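# Move turned shaft from stand onto the rest

## Task

Take the turned shaft off its stand and place it in a pocket of the rest that actually fits this shaft (some pockets do not), so that it ends up lying horizontal with its thick end up against the stop. Lower it softly, since a hard landing ruins it, and release it only when it is centred over the bottom of the pocket, because a shaft released off to one side will slide down and may hit hard.

## Robot and tools

Robot: two arms, left_arm and right_arm, each a six-joint UR-style arm with a Robotiq 140 two-finger gripper. The right gripper's fingers are rigid. The left gripper's fingers can fold: only a grip within the outer quarter of each pad, near the fingertips, squeezes as commanded. Grips nearer the palm may be loose, too tight, or may slip later. Pressing the fingertips into a surface also folds them, which can spoil the next grip.

Frame: every position and velocity in the results uses one scene frame, in metres. Its origin is on the table top, halfway between the nominal arm bases. +z points up, +x points out over the table, and left_arm sits on the +y side. Image left and right do not match these names. Measured bases: left_arm at (+0.078, +0.561, +0.027), right_arm at (-0.064, -0.522, +0.027). end_effector_position is the point between the closed pads. The fingers point along the gripper's +z and close along its y. The reported hand pose can be off by a few centimetres. A lathe with a door and a chuck stands toward -x. It is not part of this job, but it must not be hit.

The row: each commanding row holds 18 numbers in [-1, 1]. The first 6 are left_arm joint offsets in this order: shoulder pan, shoulder lift, elbow, wrist 1, wrist 2, wrist 3. The next three are left gripper position, force_limit and speed. The last 9 follow the same layout for right_arm. Always send all 18 numbers, even for an arm that stays still.

Joint numbers are offsets, not poses, scaled so that 1.0 equals 1.481 rad for pan and lift and 2.222 rad for the other four joints. Every offset in a call is measured from the "Joint targets" shown when the call begins, not from the previous row. Sending the same offset again moves the joint further. Sending 0 for an arm's joints holds that arm at its current targets and gives control of it back to you.

Gripper numbers are absolute commands. For position, +1 is fully open (140 mm), about -0.8 is where the pads meet, and -1 closes until the fingers hit something. force_limit runs from -1, soft at about 14 N, to +1, about 58 N. speed runs from -1, about 30 mm/s, to +1, about 250 mm/s, and a faster close grips harder. Both force_limit and speed start at +1. To leave a gripper as it is, repeat its last three numbers.

Tools:
- execute_actions(actions, cameras): actions is a list holding one action, or empty to get a status report with images. The action can contain "rows" (1 to 15 rows, one per 1/30 s step), "steps" (1 to 450, default 15), "until" (a lathe condition), and "lathe" (door, chuck or stop). After the last row, each arm keeps heading toward that row's target.
- move(target, speed, blend, stop_force, zero, blocking, cameras): all joints follow smooth paths together. target is one 18-number row, or a list of up to 15 rows. Every row's offsets count from the same starting Joint targets, and the gripper numbers in it are absolute. speed is the top speed in rad/s of the joint that has farthest to go: 0.01 to 3.14, default 0.5. blend is in rad. stop_force, in N (4 to 120), ends an arm's path when it feels contact; use a slow speed with it, and leave it out when moving away from a contact. zero resets the force baseline and defaults to true. Setting blocking=false returns early; after that, call wait or stop before sending new rows.
- wait(seconds 0 to 10), stop() (brakes a running move to rest), zoom_image(camera, region [x0,y0,x1,y1] in pixels, at most 504 by 504), zero_wrist_force(arm), read_manual(section), finished_scene(scene 1 or 2).

Cameras: cam_high, cam_low, cam_chuck, cam_machine, cam_left_wrist and cam_right_wrist, each 896x504. They are calibrated to within a few millimetres or degrees.

Reading results:
- Joint positions, velocities, targets and torques are listed per arm in joint order, in rad, rad/s and N m.
- Wrist force and torque are given in the gripper's own axes. A third line shows the peak since the last report.
- object_status: 0 moving, 1 blocked while opening, 2 blocked while closing (something is held), 3 reached the commanded position or the pads met.
- position_measured is in counts: 3 fully open, about 139 at 60 mm, 200 at 20 mm, 230 pads touching.
- The "move:" line reports how a move ended: done, off_target, moving, held or fault.
- "joint command not followed" means the clearance check between the arms blocked an arm. "joint sent to its limit" means a joint reached the end of its range.

Order of work: look with the cameras, open the gripper, approach the shaft from above, close at -1, and check that object_status reads 2. Lift, carry the shaft level over a pocket that fits it with the thick end toward the stop, then lower slowly with a low stop_force. Open only once the shaft rests in the bottom of the pocket, then back away. Finally call finished_scene.

Avoid:
- forces near 150 N or joint torques at their limits (pan and lift 297, elbow 135, wrists 48.6 N m), which stop the arm for 10 s;
- pressing past a firm contact, and contact between the two arms;
- dropping the shaft, releasing it while it is moving or off-centre, or knocking things off the table or into the lathe;
- holding loads or stretched poses for long, which overheats the motors.

Each tool is called after ">>>" in YAML: its name, and indented under it one key for each argument.

## Session

>>> execute_actions:
  actions: []

Scene clock: 0.00 s.
left_arm: end_effector_position=(+0.3087, +0.4060, +0.2622) position_measured=3 object_status=3 end_effector_quat_wxyz=(-0.228, -0.412, +0.795, -0.383) | right_arm: end_effector_position=(+0.9193, -0.8294, +0.3736) position_measured=3 object_status=3 end_effector_quat_wxyz=(-0.154, +0.535, -0.404, +0.726)
Joint positions: left_arm=[-0.247 -2.384 2.724 -2.157 -2.471 -1.327] | right_arm=[-0.495 -0.923 1.908 -4.228 -1.517 -2.28]
Joint velocities: within noise
Joint torques (N m): no reading
Wrist force (N): no reading
Wrist torque (N m): no reading
Wrist force, peak (N): no reading
Joint targets: left_arm=[-0.247 -2.384 2.724 -2.157 -2.471 -1.327] | right_arm=[-0.495 -0.923 1.908 -4.228 -1.517 -2.280]
Tool commands: left_gripper/position=+1.0 left_gripper/force_limit=+1.0 left_gripper/speed=+1.0 right_gripper/position=+1.0 right_gripper/force_limit=+1.0 right_gripper/speed=+1.0
lathe: door_state=shut chuck_state=open seat_state=open

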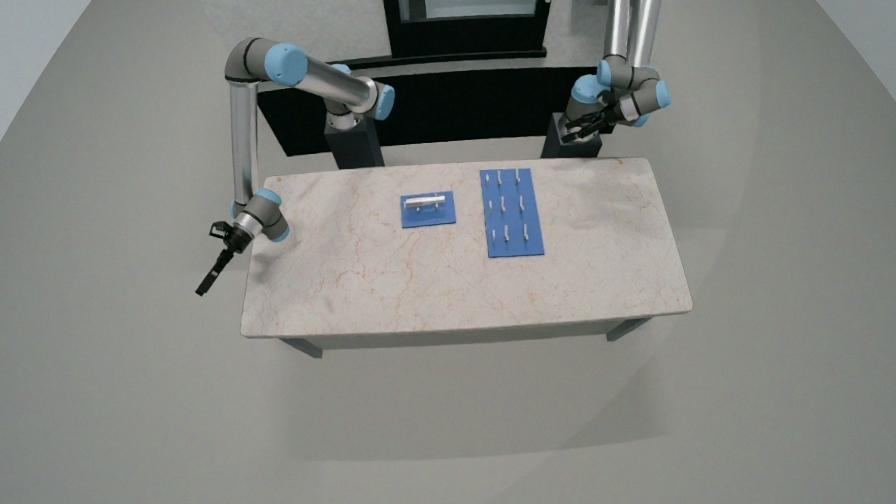

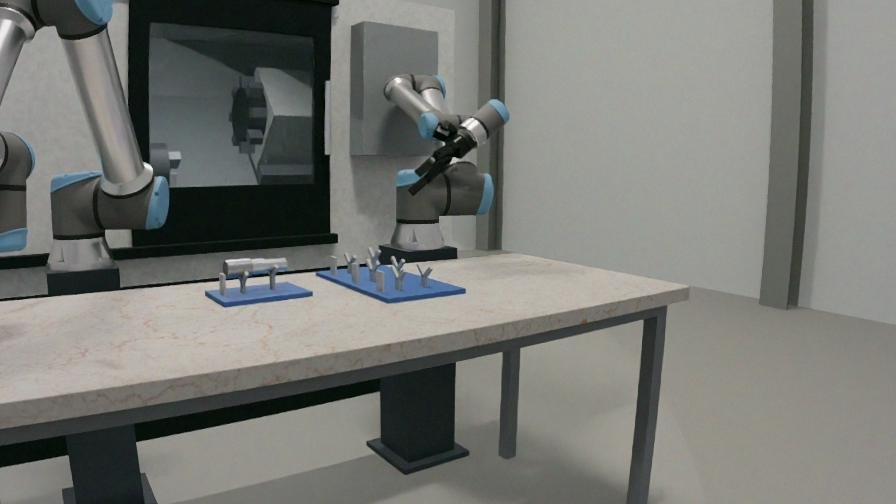

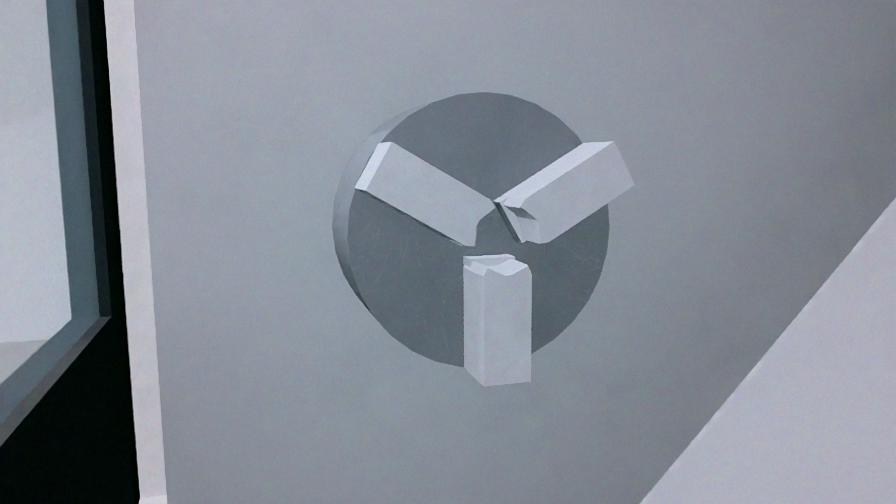

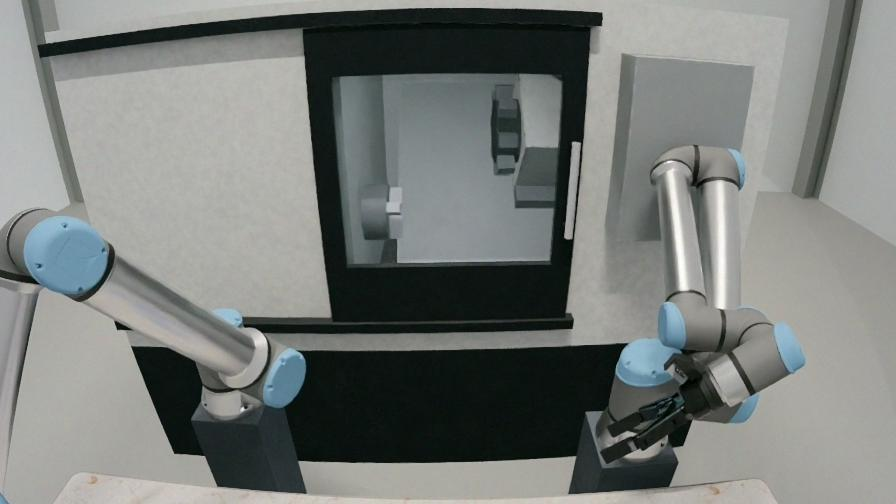

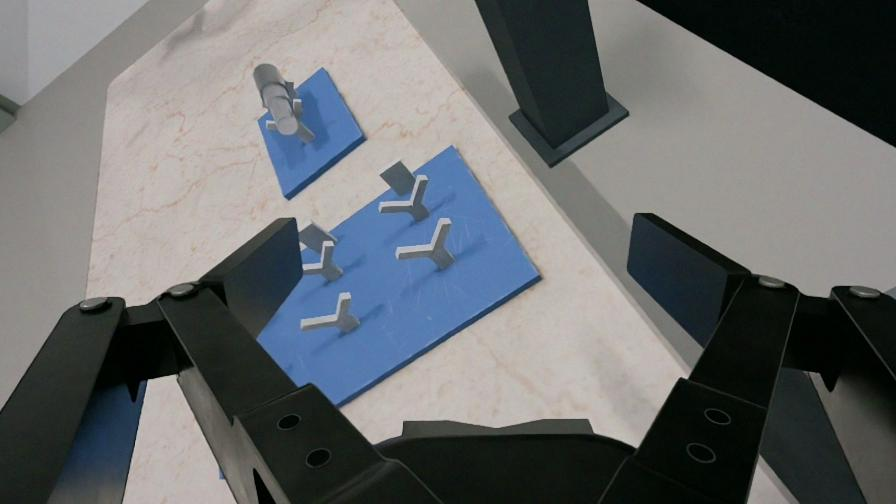

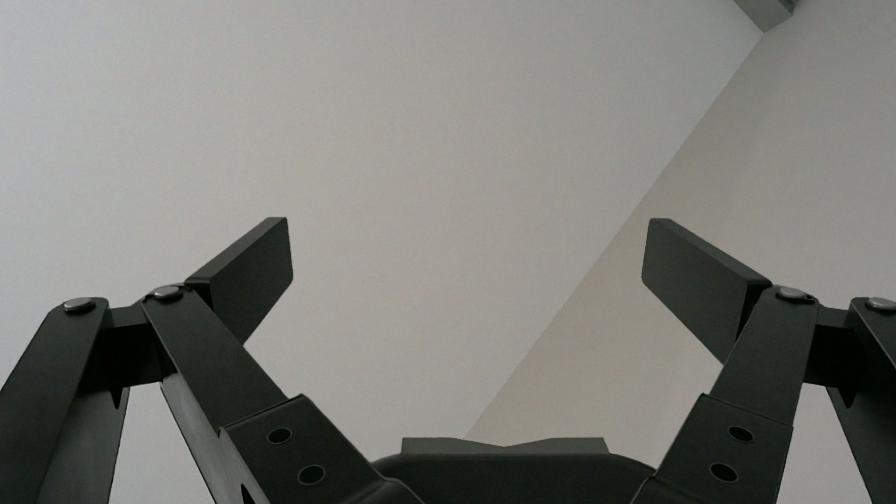

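>>> zoom_image:
  camera: "cam_high"
  region: [380, 150, 580, 270]

>>> zoom_image:
  camera: "cam_low"
  region: [190, 230, 480, 320]

>>> zoom_image:
  camera: "cam_left_wrist"
  region: [220, 50, 560, 400]

Scaled by 2.520 from the camera's 896x504 image, which has a finer 1280x720 frame.

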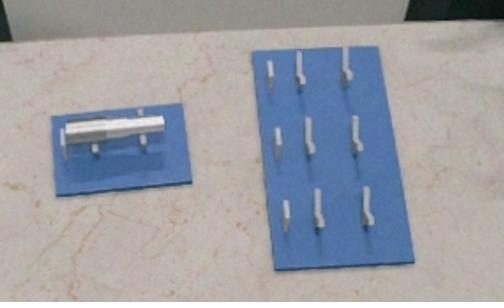

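Scaled by 1.738 from the camera's 896x504 image, which has a finer 1280x720 frame.

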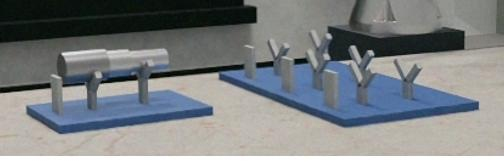

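Scaled by 1.440 from the camera's 896x504 image, which has a finer 1280x720 frame.

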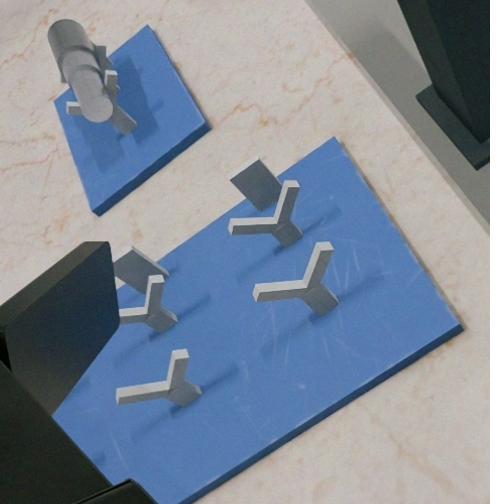

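>>> move:
  target: [0.6752,0,0,0,0,0,1,1,1,0.5463,-0.4382,-0.0072,0.96,-0.0243,0.4622,1,1,1]
  speed: 1.0

Scene clock: 13.53 s.
left_arm: end_effector_position=(+0.3375, +0.4615, +0.2620) position_measured=3 object_status=3 end_effector_quat_wxyz=(-0.184, -0.499, +0.743, -0.406) | right_arm: end_effector_position=(+0.9822, -0.5707, +0.3517) position_measured=3 object_status=3 end_effector_quat_wxyz=(-0.275, +0.633, -0.533, +0.489)
Joint positions: left_arm=[-0.021 -2.384 2.724 -2.157 -2.471 -1.327] | right_arm=[-0.229 -1.136 1.903 -3.528 -1.535 -1.943]
Joint torques (N m): left_arm=[3.14 16.73 -44.22 -5.34 -2 0.01] | right_arm=[10.41 -85.58 -29.21 -0.93 3.41 1.95]
Wrist force (N): left_arm=[0.2 -0.1 0.1] | right_arm=[0.1 0.7 -1.0]
Wrist torque (N m): left_arm=[-0.03 -0.05 -0.01] | right_arm=[0.06 0.21 0.16]
Wrist force, peak (N): left_arm=[-3.9 3.3 -5.3] | right_arm=[-3.0 -1.4 -1.8]
Joint targets: left_arm=[-0.021 -2.384 2.724 -2.157 -2.471 -1.327] | right_arm=[-0.229 -1.136 1.903 -3.528 -1.535 -1.943]
Tool commands: left_gripper/position=+1.0 left_gripper/force_limit=+1.0 left_gripper/speed=+1.0 right_gripper/position=+1.0 right_gripper/force_limit=+1.0 right_gripper/speed=+1.0
FORCE FAULT: contact force on the left arm reached its limit, and that arm stopped for 10 seconds. The contact can be on any part of that arm, not only on its tool. That arm's remaining commands of this call were not run. That arm's target is now where it stood when the stop ended, not its last command. That arm accepts commands again.
lathe: door_state=shut chuck_state=open seat_state=open
move: fault (left_arm), off_target (right_arm; braked at the fault stop of left_arm); left_arm: the shoulder pan is farthest, 0.774 rad from its target; right_arm: the wrist 1 is farthest, 1.433 rad from its target

>>> move:
  target: [-0.1526,0,0,0,0,0,1,1,1,0,0,0,0,0,0,1,1,1]
  speed: 0.5

>>> move:
  target: [0,0,0,0,0,0,1,1,1,0.3666,-0.2945,-0.005,0.7369,-0.0161,0.3105,1,1,1]
  speed: 1.0
  cameras: ["cam_right_wrist","cam_high","cam_low"]

Scene clock: 14.80 s.
left_arm: end_effector_position=(+0.3087, +0.4060, +0.2620) position_measured=3 object_status=3 end_effector_quat_wxyz=(-0.229, -0.412, +0.795, -0.383) | right_arm: end_effector_position=(+0.9822, -0.5707, +0.3517) position_measured=3 object_status=3 end_effector_quat_wxyz=(-0.275, +0.633, -0.533, +0.489)
Joint positions: left_arm=[-0.247 -2.384 2.724 -2.157 -2.471 -1.327] | right_arm=[-0.229 -1.136 1.903 -3.528 -1.535 -1.943]
Joint torques (N m): left_arm=[-11.91 16.4 -44.17 -5.44 -1.94 0.33] | right_arm=[11.57 -85.93 -28.64 -1.22 3.38 1.75]
Wrist force (N): left_arm=[-0.1 0.3 0.0] | right_arm=[0.1 0.6 -0.8]
Wrist torque (N m): left_arm=[0.06 0.03 0.00] | right_arm=[0.03 0.21 0.16]
Wrist force, peak (N): left_arm=[1.0 -0.6 1.7] | right_arm=[0.3 0.7 -1.2]
Joint targets: left_arm=[-0.247 -2.384 2.724 -2.157 -2.471 -1.327] | right_arm=[-0.229 -1.136 1.903 -3.528 -1.535 -1.943]
lathe: door_state=shut chuck_state=open seat_state=open
move: done

Scene clock: 17.03 s.
left_arm: end_effector_position=(+0.3087, +0.4060, +0.2620) position_measured=3 object_status=3 end_effector_quat_wxyz=(-0.229, -0.412, +0.795, -0.383) | right_arm: end_effector_position=(+0.5111, -0.1497, +0.3003) position_measured=3 object_status=3 end_effector_quat_wxyz=(+0.000, +0.707, -0.707, +0.000)
Joint positions: left_arm=[-0.247 -2.384 2.724 -2.157 -2.471 -1.327] | right_arm=[0.314 -1.572 1.892 -1.891 -1.571 -1.253]
Joint torques (N m): left_arm=[-11.47 16.62 -44.5 -5.26 -1.96 0.09] | right_arm=[4.71 -54.76 -50.01 -0.68 0.68 0.79]
Wrist force (N): left_arm=[0.2 -0.1 0.4] | right_arm=[0.5 0.1 -1.0]
Wrist torque (N m): left_arm=[-0.01 -0.04 0.00] | right_arm=[0.33 0.28 0.29]
Wrist force, peak (N): left_arm=[0.1 -0.4 0.4] | right_arm=[-1.4 3.8 -1.5]
Joint targets: left_arm=[-0.247 -2.384 2.724 -2.157 -2.471 -1.327] | right_arm=[0.314 -1.572 1.892 -1.891 -1.571 -1.253]
lathe: door_state=shut chuck_state=open seat_state=open
move: done
camera_calibration:
cam_right_wrist: T_world_to_cam=[[-0.999948, -0.00968199, -0.00305796, 0.517437], [-0.0101491, 0.944287, 0.328966, 0.0482487], [-0.000297458, 0.32898, -0.944337, 0.515873], [0, 0, 0, 1]] pos_world=[0.518053, -0.210263, 0.472868]
Images, in order (width x height): cam_high 896x504, cam_low 896x504, cam_right_wrist 896x504.

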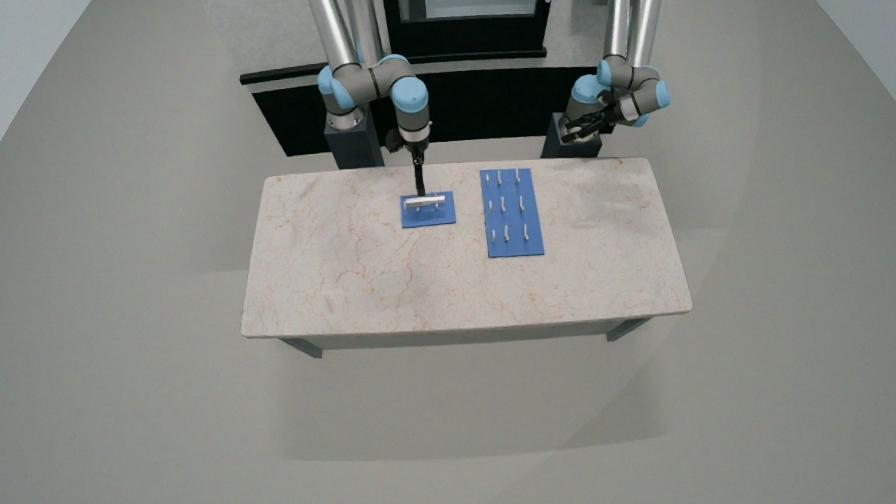

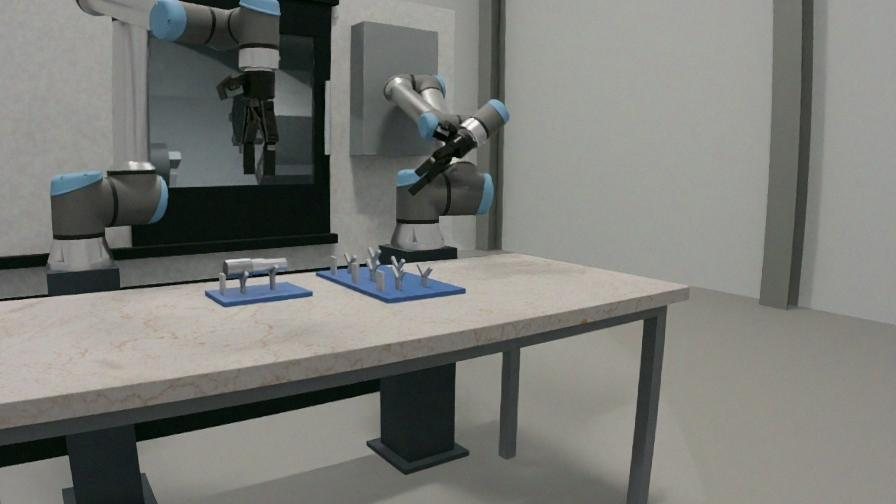

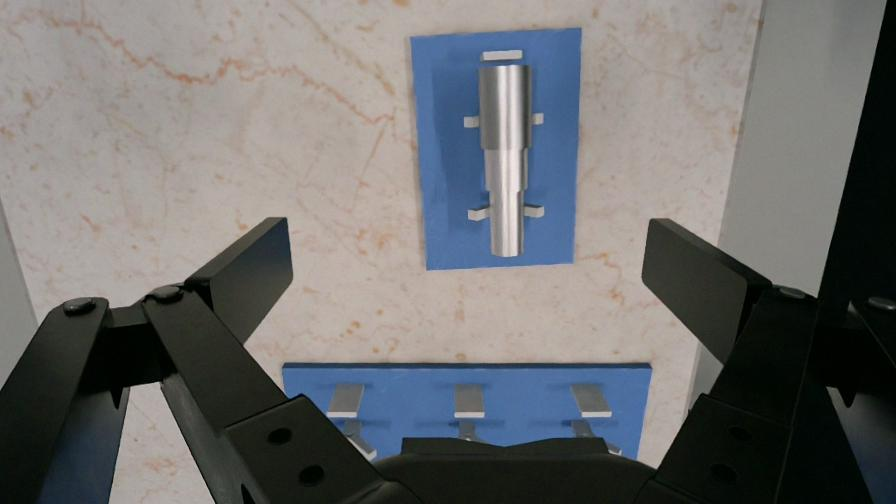

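>>> zoom_image:
  camera: "cam_right_wrist"
  region: [396, 20, 596, 280]

>>> zoom_image:
  camera: "cam_low"
  region: [200, 240, 320, 310]

Scaled by 1.938 from the camera's 896x504 image, which has a finer 1280x720 frame.

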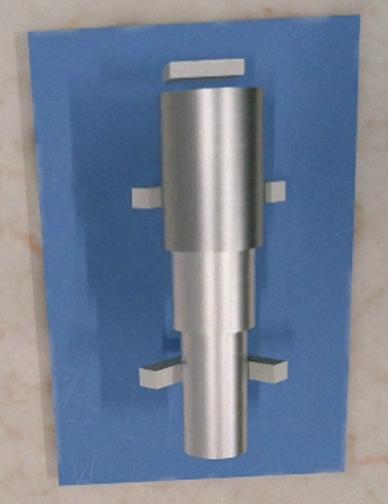

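Scaled by 4.200 from the camera's 896x504 image, which has a finer 1280x720 frame.

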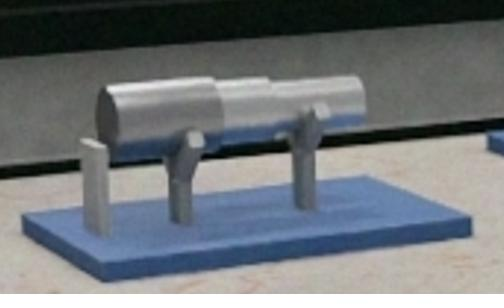

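>>> move:
  target: [0,0,0,0,0,0,1,1,1,0.1591,0.1462,-0.1337,0.0364,0,0.1062,1,1,1]
  speed: 1.0
  cameras: ["cam_right_wrist"]

>>> zoom_image:
  camera: "cam_right_wrist"
  region: [270, 0, 670, 250]

>>> zoom_image:
  camera: "cam_right_wrist"
  region: [270, 200, 670, 450]

Scene clock: 19.17 s.
left_arm: end_effector_position=(+0.3087, +0.4060, +0.2620) position_measured=3 object_status=3 end_effector_quat_wxyz=(-0.229, -0.412, +0.795, -0.383) | right_arm: end_effector_position=(+0.5310, +0.0498, +0.3303) position_measured=3 object_status=3 end_effector_quat_wxyz=(+0.000, +0.707, -0.707, +0.000)
Joint positions: left_arm=[-0.247 -2.384 2.724 -2.157 -2.471 -1.327] | right_arm=[0.549 -1.356 1.595 -1.81 -1.571 -1.017]
Joint torques (N m): left_arm=[-8.2 16.57 -45.32 -5.06 -2.09 0.37] | right_arm=[15.92 -65.84 -53.26 -7.72 2.14 2.56]
Wrist force (N): left_arm=[0.1 -0.2 0.2] | right_arm=[-0.2 0.4 -0.9]
Wrist torque (N m): left_arm=[-0.04 -0.03 0.00] | right_arm=[0.40 0.41 0.26]
Wrist force, peak (N): left_arm=[0.3 0.4 0.1] | right_arm=[-7.6 0.2 -1.8]
Joint targets: left_arm=[-0.247 -2.384 2.724 -2.157 -2.471 -1.327] | right_arm=[0.549 -1.355 1.595 -1.810 -1.571 -1.017]
lathe: door_state=shut chuck_state=open seat_state=open
move: done
camera_calibration:
cam_right_wrist: T_world_to_cam=[[-0.999953, -0.00940767, -0.00232488, 0.538997], [-0.00964904, 0.944363, 0.328762, -0.149937], [-0.000897357, 0.328769, -0.94441, 0.478841], [0, 0, 0, 1]] pos_world=[0.537955, -0.010762, 0.502769]
Images, in order (width x height): cam_right_wrist 896x504.

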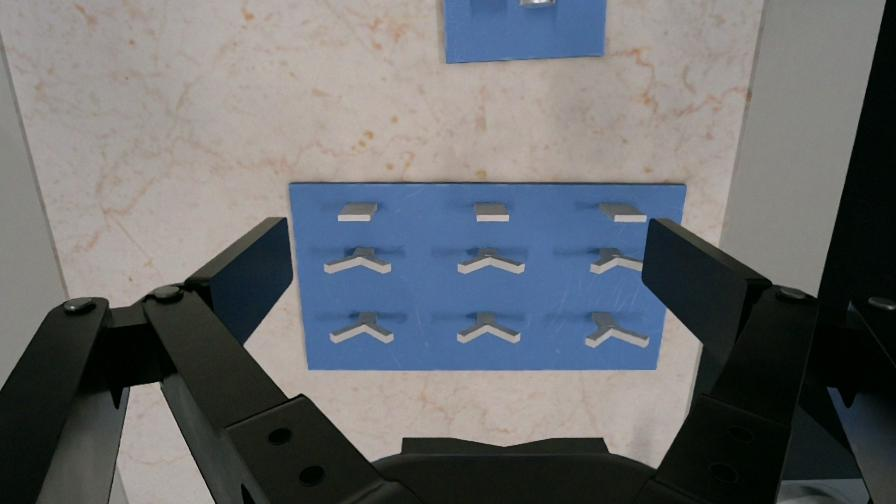

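Scaled by 1.260 from the camera's 896x504 image, which has a finer 1280x720 frame.

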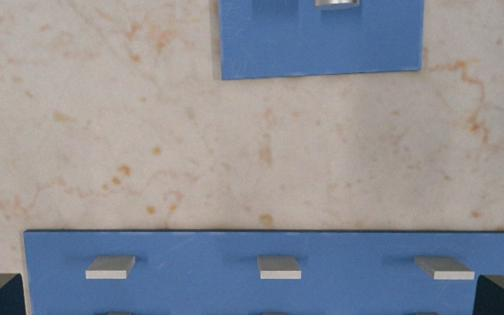

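Scaled by 1.260 from the camera's 896x504 image, which has a finer 1280x720 frame.

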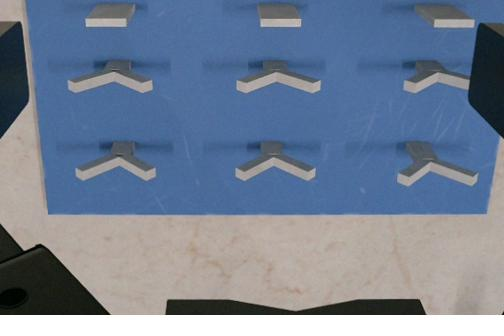

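>>> zoom_image:
  camera: "cam_low"
  region: [305, 235, 475, 310]

This scene's latest camera images include none from cam_low. They are from: cam_right_wrist. cam_low's image comes with the result of a call that names it in "cameras".

>>> move:
  target: [0,0,0,0,0,0,1,1,1,0.0752,0.1409,-0.0617,-0.0326,0,0.0498,1,1,1]
  speed: 1.0
  cameras: ["cam_right_wrist","cam_low","cam_left_wrist"]

>>> zoom_image:
  camera: "cam_low"
  region: [305, 235, 475, 310]

>>> zoom_image:
  camera: "cam_right_wrist"
  region: [270, 0, 670, 250]

>>> zoom_image:
  camera: "cam_right_wrist"
  region: [250, 180, 690, 400]

Scene clock: 21.43 s.
left_arm: end_effector_position=(+0.3087, +0.4060, +0.2620) position_measured=3 object_status=3 end_effector_quat_wxyz=(-0.229, -0.412, +0.795, -0.383) | right_arm: end_effector_position=(+0.5507, +0.1805, +0.2511) position_measured=3 object_status=3 end_effector_quat_wxyz=(-0.001, +0.707, -0.707, +0.000)
Joint positions: left_arm=[-0.247 -2.384 2.724 -2.157 -2.471 -1.327] | right_arm=[0.661 -1.147 1.458 -1.883 -1.571 -0.907]
Joint torques (N m): left_arm=[-9.26 15.61 -44.82 -5.27 -1.71 0.52] | right_arm=[7.36 -80.06 -42.89 -1.62 -0.92 -0.17]
Wrist force (N): left_arm=[-0.1 -0.3 -0.2] | right_arm=[0.3 0.1 -0.6]
Wrist torque (N m): left_arm=[-0.07 0.03 0.00] | right_arm=[0.34 0.32 0.27]
Wrist force, peak (N): left_arm=[0.2 0.4 0.0] | right_arm=[4.6 0.6 -3.4]
Joint targets: left_arm=[-0.247 -2.384 2.724 -2.157 -2.471 -1.327] | right_arm=[0.661 -1.147 1.458 -1.883 -1.571 -0.906]
lathe: door_state=shut chuck_state=open seat_state=open
move: done
camera_calibration:
cam_left_wrist: T_world_to_cam=[[-0.82818, 0.36058, -0.429068, 0.232518], [0.540864, 0.714862, -0.443213, -0.339355], [0.146911, -0.599128, -0.78706, 0.585203], [0, 0, 0, 1]] pos_world=[0.290139, 0.509362, 0.40995]
cam_right_wrist: T_world_to_cam=[[-0.999943, -0.0101525, -0.00322788, 0.560204], [-0.0106491, 0.944104, 0.329474, -0.246659], [-0.000297532, 0.32949, -0.944159, 0.36063], [0, 0, 0, 1]] pos_world=[0.557653, 0.119735, 0.423568]
Images, in order (width x height): cam_low 896x504, cam_left_wrist 896x504, cam_right_wrist 896x504.

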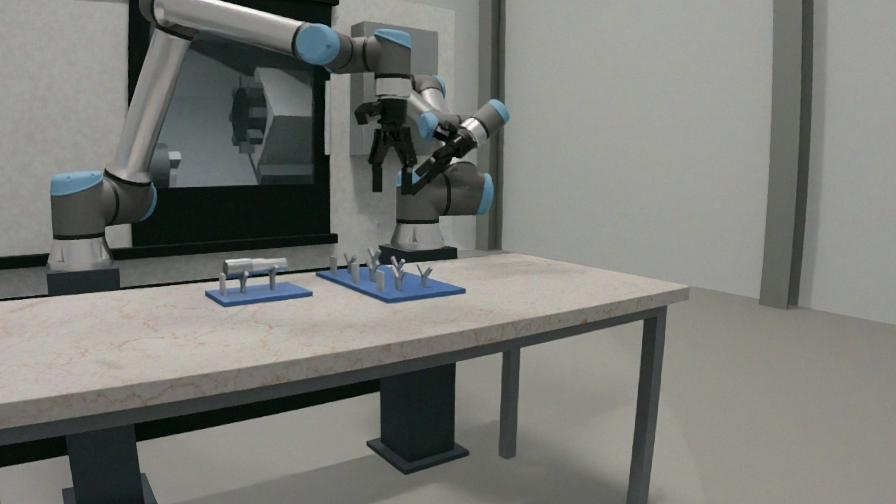

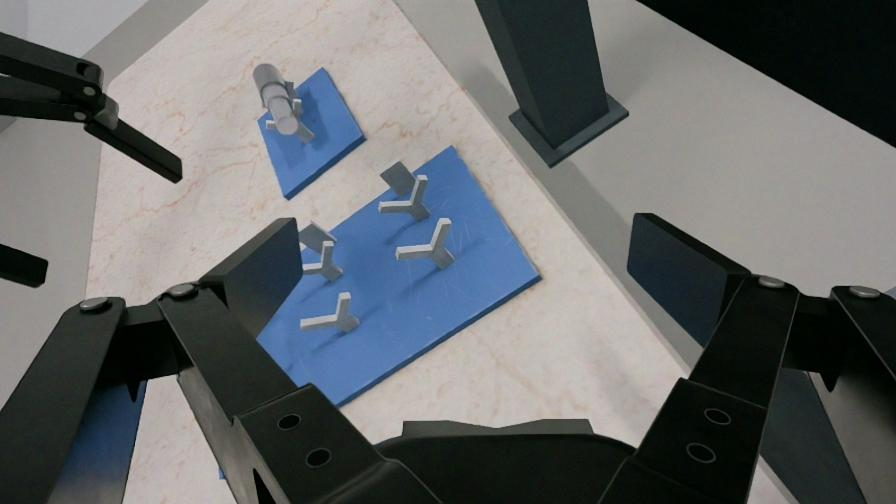

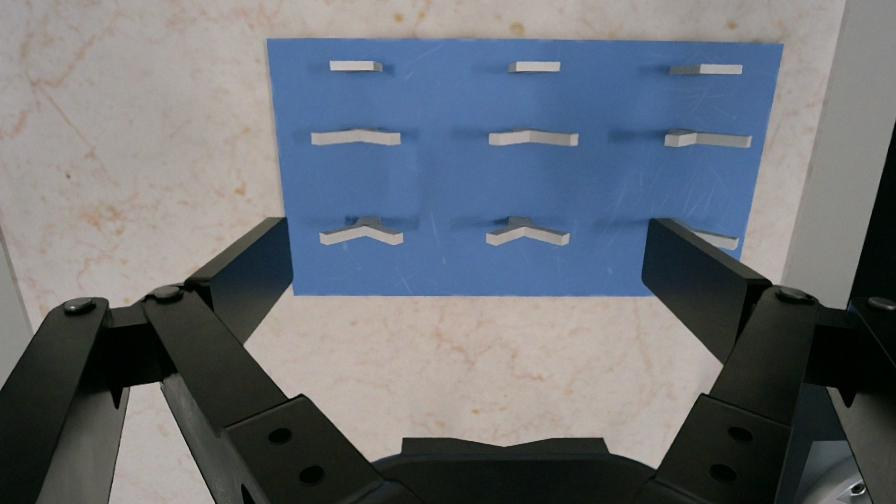

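Scaled by 2.965 from the camera's 896x504 image, which has a finer 1280x720 frame.

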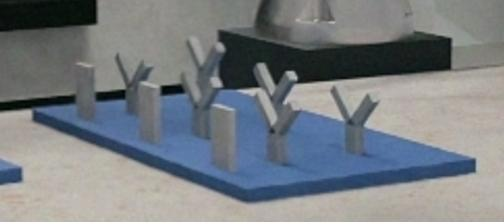

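Scaled by 1.260 from the camera's 896x504 image, which has a finer 1280x720 frame.

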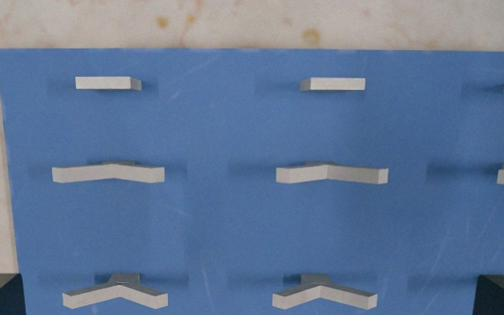

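Scaled by 1.145 from the camera's 896x504 image, which has a finer 1280x720 frame.

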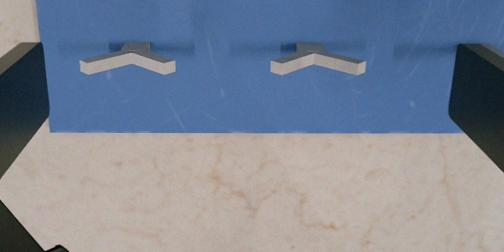

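>>> zoom_image:
  camera: "cam_right_wrist"
  region: [300, 50, 420, 150]

>>> zoom_image:
  camera: "cam_right_wrist"
  region: [310, 200, 420, 260]

>>> zoom_image:
  camera: "cam_left_wrist"
  region: [280, 120, 560, 360]

Scaled by 4.200 from the camera's 896x504 image, which has a finer 1280x720 frame.

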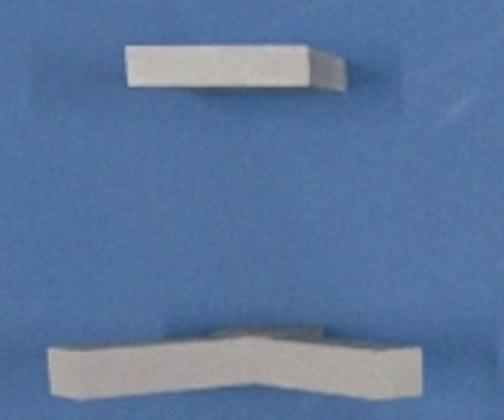

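Scaled by 4.582 from the camera's 896x504 image, which has a finer 1280x720 frame.

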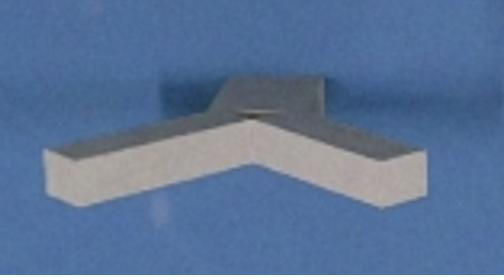

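Scaled by 1.800 from the camera's 896x504 image, which has a finer 1280x720 frame.

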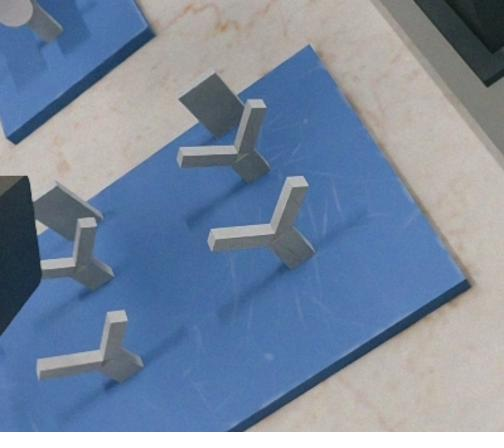

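>>> move:
  target: [0,0,0,0,0,0,1,1,1,-0.2760,-0.0798,0.2942,-0.3348,0.3022,-0.1504,1,1,1]
  speed: 0.8
  cameras: ["cam_right_wrist"]

>>> zoom_image:
  camera: "cam_right_wrist"
  region: [270, 200, 630, 420]

Scene clock: 24.70 s.
left_arm: end_effector_position=(+0.3087, +0.4060, +0.2620) position_measured=3 object_status=3 end_effector_quat_wxyz=(-0.229, -0.412, +0.795, -0.383) | right_arm: end_effector_position=(+0.5510, +0.0379, +0.1282) position_measured=3 object_status=3 end_effector_quat_wxyz=(-0.242, +0.664, -0.665, -0.242) end_effector_velocity=(+0.000, -0.001, +0.000) end_effector_angular_velocity=(+0.002, -0.002, -0.001)
Joint positions: left_arm=[-0.247 -2.384 2.724 -2.157 -2.471 -1.327] | right_arm=[0.252 -1.265 2.111 -2.626 -0.9 -1.241]
Joint velocities: left_arm=[within noise] | right_arm=[-0.002 0 0.003 -0.005 0.001 -0.001]
Joint torques (N m): left_arm=[-9.74 16.19 -44.86 -5.45 -2.07 0.38] | right_arm=[-14.32 -60.59 -21.12 -8.23 6.28 -1.39]
Wrist force (N): left_arm=[0.2 -0.1 -0.1] | right_arm=[0.5 0.3 -0.8]
Wrist torque (N m): left_arm=[-0.01 -0.04 0.00] | right_arm=[0.38 0.57 0.01]
Wrist force, peak (N): left_arm=[0.6 0.0 -0.1] | right_arm=[-3.4 1.4 -4.0]
Joint targets: left_arm=[-0.247 -2.384 2.724 -2.157 -2.471 -1.327] | right_arm=[0.252 -1.265 2.111 -2.627 -0.899 -1.241]
lathe: door_state=shut chuck_state=open seat_state=open
move: done
camera_calibration:
cam_right_wrist: T_world_to_cam=[[-0.999958, -0.00502581, -0.00765534, 0.559026], [-0.00914905, 0.511998, 0.858938, -0.123931], [-0.000397336, 0.858972, -0.512023, 0.216125], [0, 0, 0, 1]] pos_world=[0.557955, -0.119383, 0.221389]
Images, in order (width x height): cam_right_wrist 896x504.

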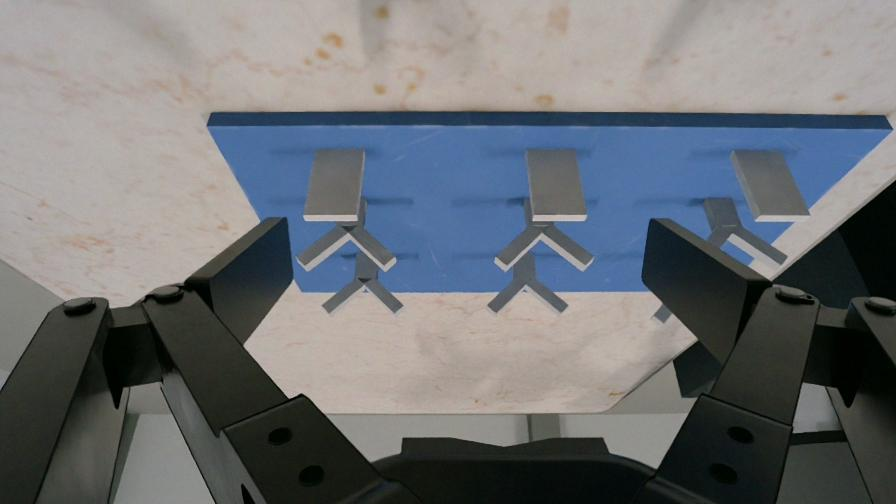

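Scaled by 1.400 from the camera's 896x504 image, which has a finer 1280x720 frame.

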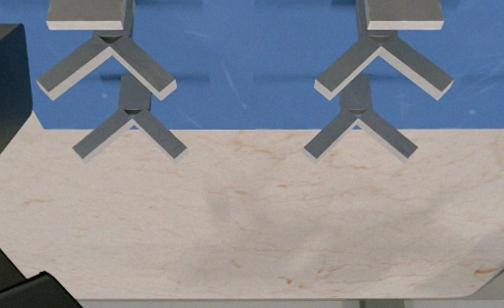

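>>> zoom_image:
  camera: "cam_right_wrist"
  region: [285, 140, 425, 330]

>>> zoom_image:
  camera: "cam_right_wrist"
  region: [475, 140, 615, 330]

>>> zoom_image:
  camera: "cam_right_wrist"
  region: [640, 140, 830, 340]

Scaled by 2.653 from the camera's 896x504 image, which has a finer 1280x720 frame.

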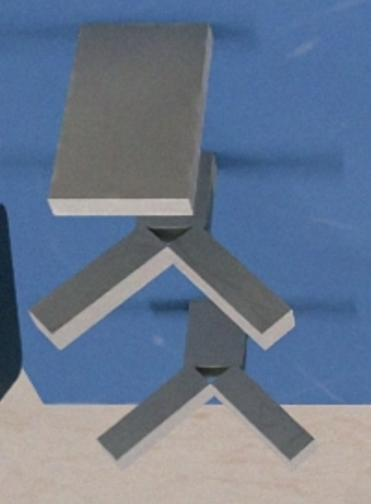

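Scaled by 2.653 from the camera's 896x504 image, which has a finer 1280x720 frame.

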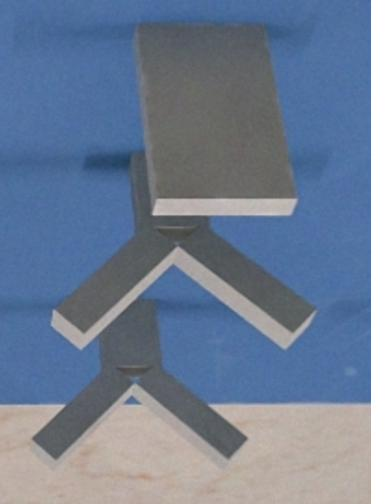

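Scaled by 2.520 from the camera's 896x504 image, which has a finer 1280x720 frame.

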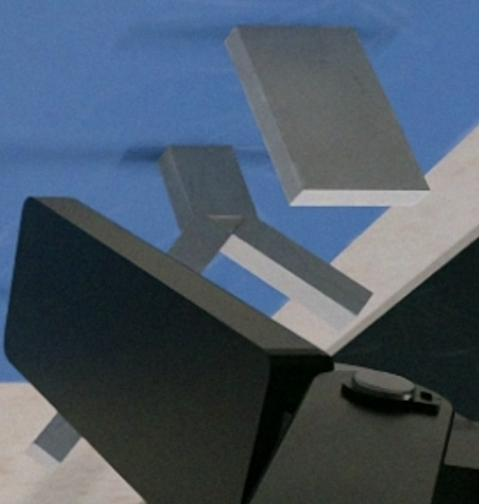

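>>> move:
  target: [0,0,0,0,0,0,1,1,1,0.3236,-0.1169,-0.1382,0.3108,-0.3023,0.1825,1,1,1]
  speed: 0.8
  cameras: ["cam_right_wrist","cam_high"]

>>> zoom_image:
  camera: "cam_right_wrist"
  region: [380, 120, 540, 320]

Scene clock: 29.80 s.
left_arm: end_effector_position=(+0.3087, +0.4060, +0.2620) position_measured=3 object_status=3 end_effector_quat_wxyz=(-0.229, -0.412, +0.795, -0.383) | right_arm: end_effector_position=(+0.3646, +0.0999, +0.2697) position_measured=3 object_status=3 end_effector_quat_wxyz=(+0.000, +0.707, -0.707, +0.000)
Joint positions: left_arm=[-0.247 -2.384 2.724 -2.157 -2.471 -1.327] | right_arm=[0.731 -1.438 1.804 -1.936 -1.571 -0.835]
Joint torques (N m): left_arm=[-8.93 14.71 -44.9 -5.64 -1.88 0.61] | right_arm=[11.83 -66.35 -47.69 0.04 -3.55 1.57]
Wrist force (N): left_arm=[-0.1 0.1 0.1] | right_arm=[0.1 0.0 -1.0]
Wrist torque (N m): left_arm=[0.03 0.03 -0.01] | right_arm=[0.32 0.36 0.27]
Wrist force, peak (N): left_arm=[0.3 0.0 0.4] | right_arm=[-1.5 3.9 -4.7]
Joint targets: left_arm=[-0.247 -2.384 2.724 -2.157 -2.471 -1.327] | right_arm=[0.731 -1.438 1.804 -1.936 -1.571 -0.835]
lathe: door_state=shut chuck_state=open seat_state=open
move: done
camera_calibration:
cam_right_wrist: T_world_to_cam=[[-0.999955, -0.00932244, -0.00165471, 0.372839], [-0.00934903, 0.944541, 0.328259, -0.178955], [-0.00149723, 0.32826, -0.944586, 0.405372], [0, 0, 0, 1]] pos_world=[0.371756, 0.0394391, 0.44227]
Images, in order (width x height): cam_high 896x504, cam_right_wrist 896x504.

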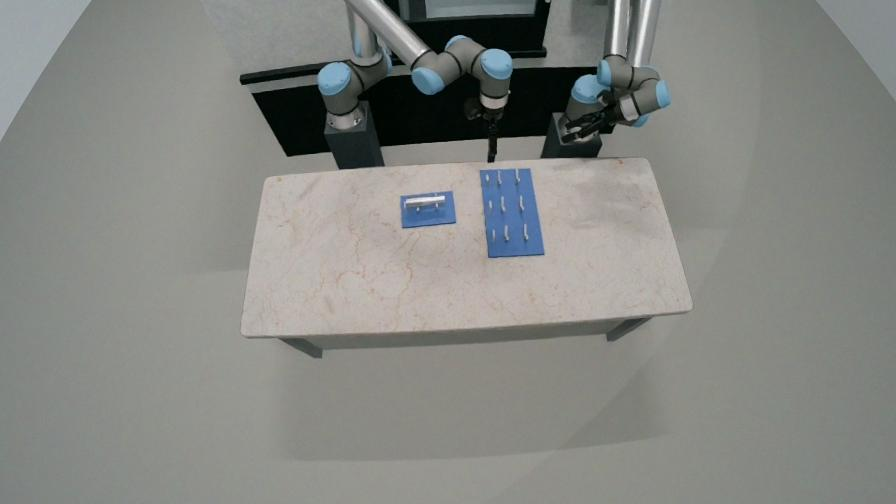

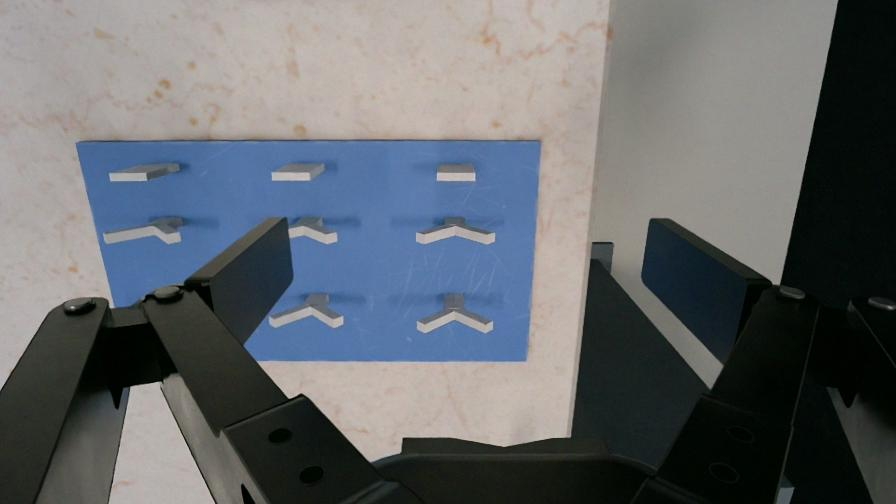

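Scaled by 2.520 from the camera's 896x504 image, which has a finer 1280x720 frame.

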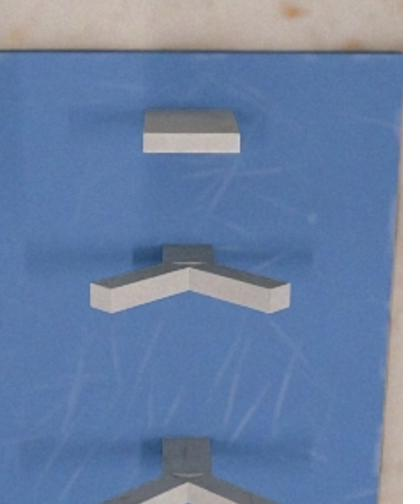

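>>> zoom_image:
  camera: "cam_right_wrist"
  region: [400, 270, 510, 360]

Scaled by 4.582 from the camera's 896x504 image, which has a finer 1280x720 frame.

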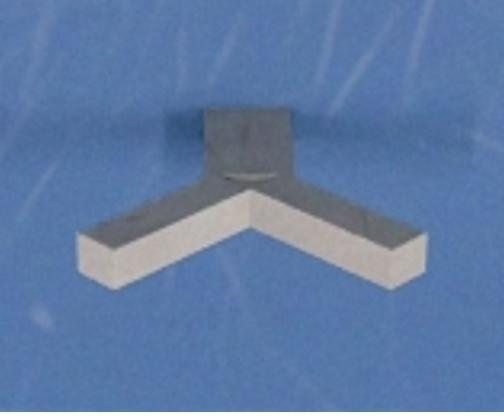

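>>> move:
  target: [0,0,0,0,0,0,1,1,1,-0.2661,-0.0567,0.1302,-0.0928,0,-0.1939,1,1,1]
  speed: 0.8
  cameras: ["cam_right_wrist"]

>>> zoom_image:
  camera: "cam_right_wrist"
  region: [250, 0, 690, 300]

Scene clock: 31.90 s.
left_arm: end_effector_position=(+0.3087, +0.4060, +0.2620) position_measured=3 object_status=3 end_effector_quat_wxyz=(-0.229, -0.412, +0.795, -0.383) | right_arm: end_effector_position=(+0.4725, -0.1468, +0.1702) position_measured=3 object_status=3 end_effector_quat_wxyz=(+0.000, +0.720, -0.694, +0.000)
Joint positions: left_arm=[-0.247 -2.384 2.724 -2.157 -2.471 -1.327] | right_arm=[0.337 -1.522 2.093 -2.142 -1.571 -1.266]
Joint torques (N m): left_arm=[-7.04 15.96 -45.24 -5.51 -1.99 0.91] | right_arm=[-21.77 -47.65 -30.23 -5.28 -1.28 -2.68]
Wrist force (N): left_arm=[-0.1 0.0 0.0] | right_arm=[0.2 0.4 -1.3]
Wrist torque (N m): left_arm=[0.01 0.03 0.00] | right_arm=[0.40 0.33 0.06]
Wrist force, peak (N): left_arm=[0.1 0.4 0.5] | right_arm=[-5.6 4.1 -3.6]
Joint targets: left_arm=[-0.247 -2.384 2.724 -2.157 -2.471 -1.327] | right_arm=[0.337 -1.522 2.094 -2.142 -1.571 -1.266]
lathe: door_state=shut chuck_state=open seat_state=open
move: done
camera_calibration:
cam_right_wrist: T_world_to_cam=[[-0.998943, -0.0458961, -0.00241659, 0.47255], [-0.0441418, 0.943462, 0.328528, 0.104013], [-0.0127982, 0.328287, -0.944491, 0.397778], [0, 0, 0, 1]] pos_world=[0.481733, -0.207029, 0.342669]
Images, in order (width x height): cam_right_wrist 896x504.

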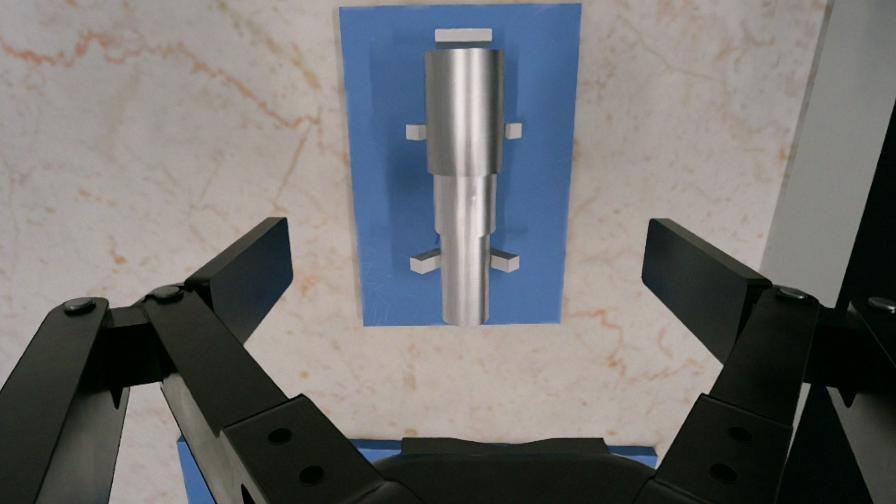

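Scaled by 1.145 from the camera's 896x504 image, which has a finer 1280x720 frame.

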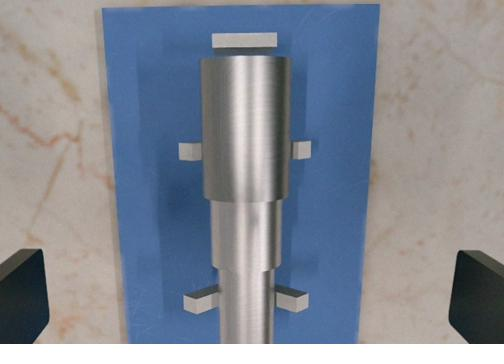

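>>> zoom_image:
  camera: "cam_right_wrist"
  region: [390, 20, 540, 180]

>>> zoom_image:
  camera: "cam_right_wrist"
  region: [390, 170, 540, 330]

Scaled by 3.150 from the camera's 896x504 image, which has a finer 1280x720 frame.

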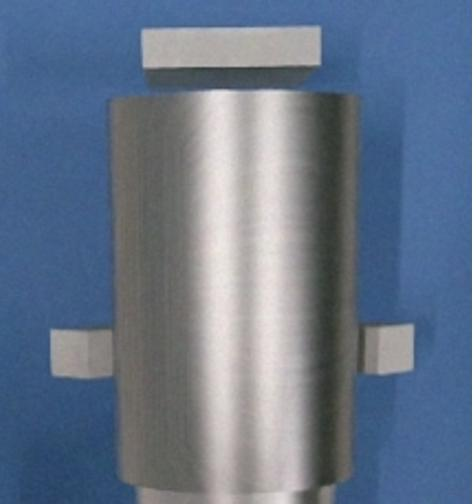

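Scaled by 3.150 from the camera's 896x504 image, which has a finer 1280x720 frame.

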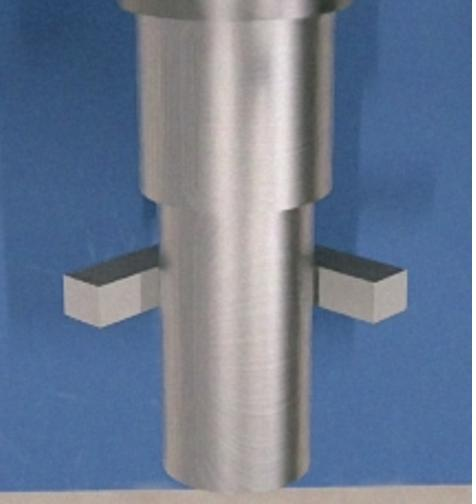

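>>> move:
  target: [0,0,0,0,0,0,1,1,1,0.0012,0.0404,0.0235,-0.0509,0,0.0009,1,1,1]
  speed: 0.3
  cameras: ["cam_right_wrist"]

>>> zoom_image:
  camera: "cam_right_wrist"
  region: [250, 50, 690, 400]

Scene clock: 34.43 s.
left_arm: end_effector_position=(+0.3087, +0.4060, +0.2620) position_measured=3 object_status=3 end_effector_quat_wxyz=(-0.229, -0.412, +0.795, -0.383) | right_arm: end_effector_position=(+0.4711, -0.1462, +0.1155) position_measured=3 object_status=3 end_effector_quat_wxyz=(+0.000, +0.720, -0.694, +0.000)
Joint positions: left_arm=[-0.247 -2.384 2.724 -2.157 -2.471 -1.327] | right_arm=[0.339 -1.462 2.146 -2.255 -1.571 -1.264]
Joint torques (N m): left_arm=[-8.77 14.13 -45.14 -5.42 -1.82 0.81] | right_arm=[11.55 -47.16 -42.47 -5.06 2.88 0.16]
Wrist force (N): left_arm=[0.0 0.0 0.0] | right_arm=[0.0 0.2 -1.0]
Wrist torque (N m): left_arm=[-0.01 0.00 0.00] | right_arm=[0.35 0.37 0.01]
Wrist force, peak (N): left_arm=[0.2 0.3 -0.3] | right_arm=[0.4 0.3 -3.4]
Joint targets: left_arm=[-0.247 -2.384 2.724 -2.157 -2.471 -1.327] | right_arm=[0.339 -1.462 2.146 -2.255 -1.571 -1.264]
lathe: door_state=shut chuck_state=open seat_state=open
move: done
camera_calibration:
cam_right_wrist: T_world_to_cam=[[-0.998953, -0.0456327, -0.00318579, 0.471122], [-0.0441422, 0.94337, 0.328793, 0.121346], [-0.0119983, 0.328589, -0.944397, 0.34558], [0, 0, 0, 1]] pos_world=[0.480132, -0.206529, 0.287967]
Images, in order (width x height): cam_right_wrist 896x504.

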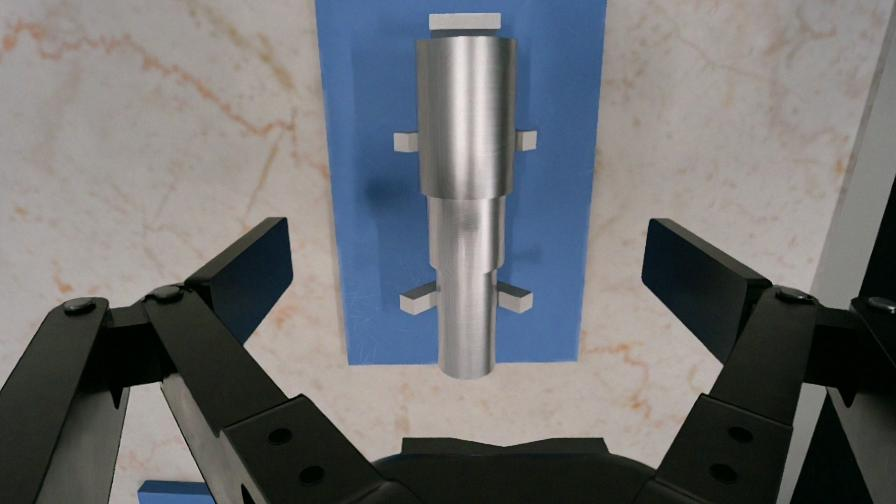

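Scaled by 1.145 from the camera's 896x504 image, which has a finer 1280x720 frame.

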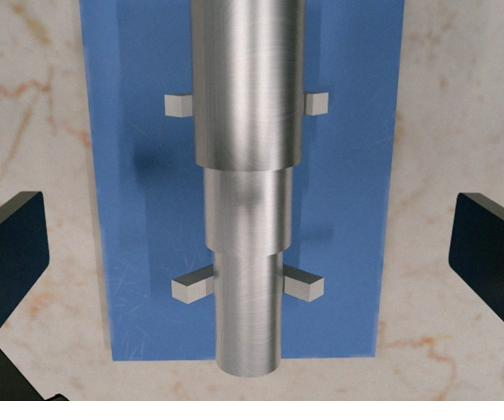

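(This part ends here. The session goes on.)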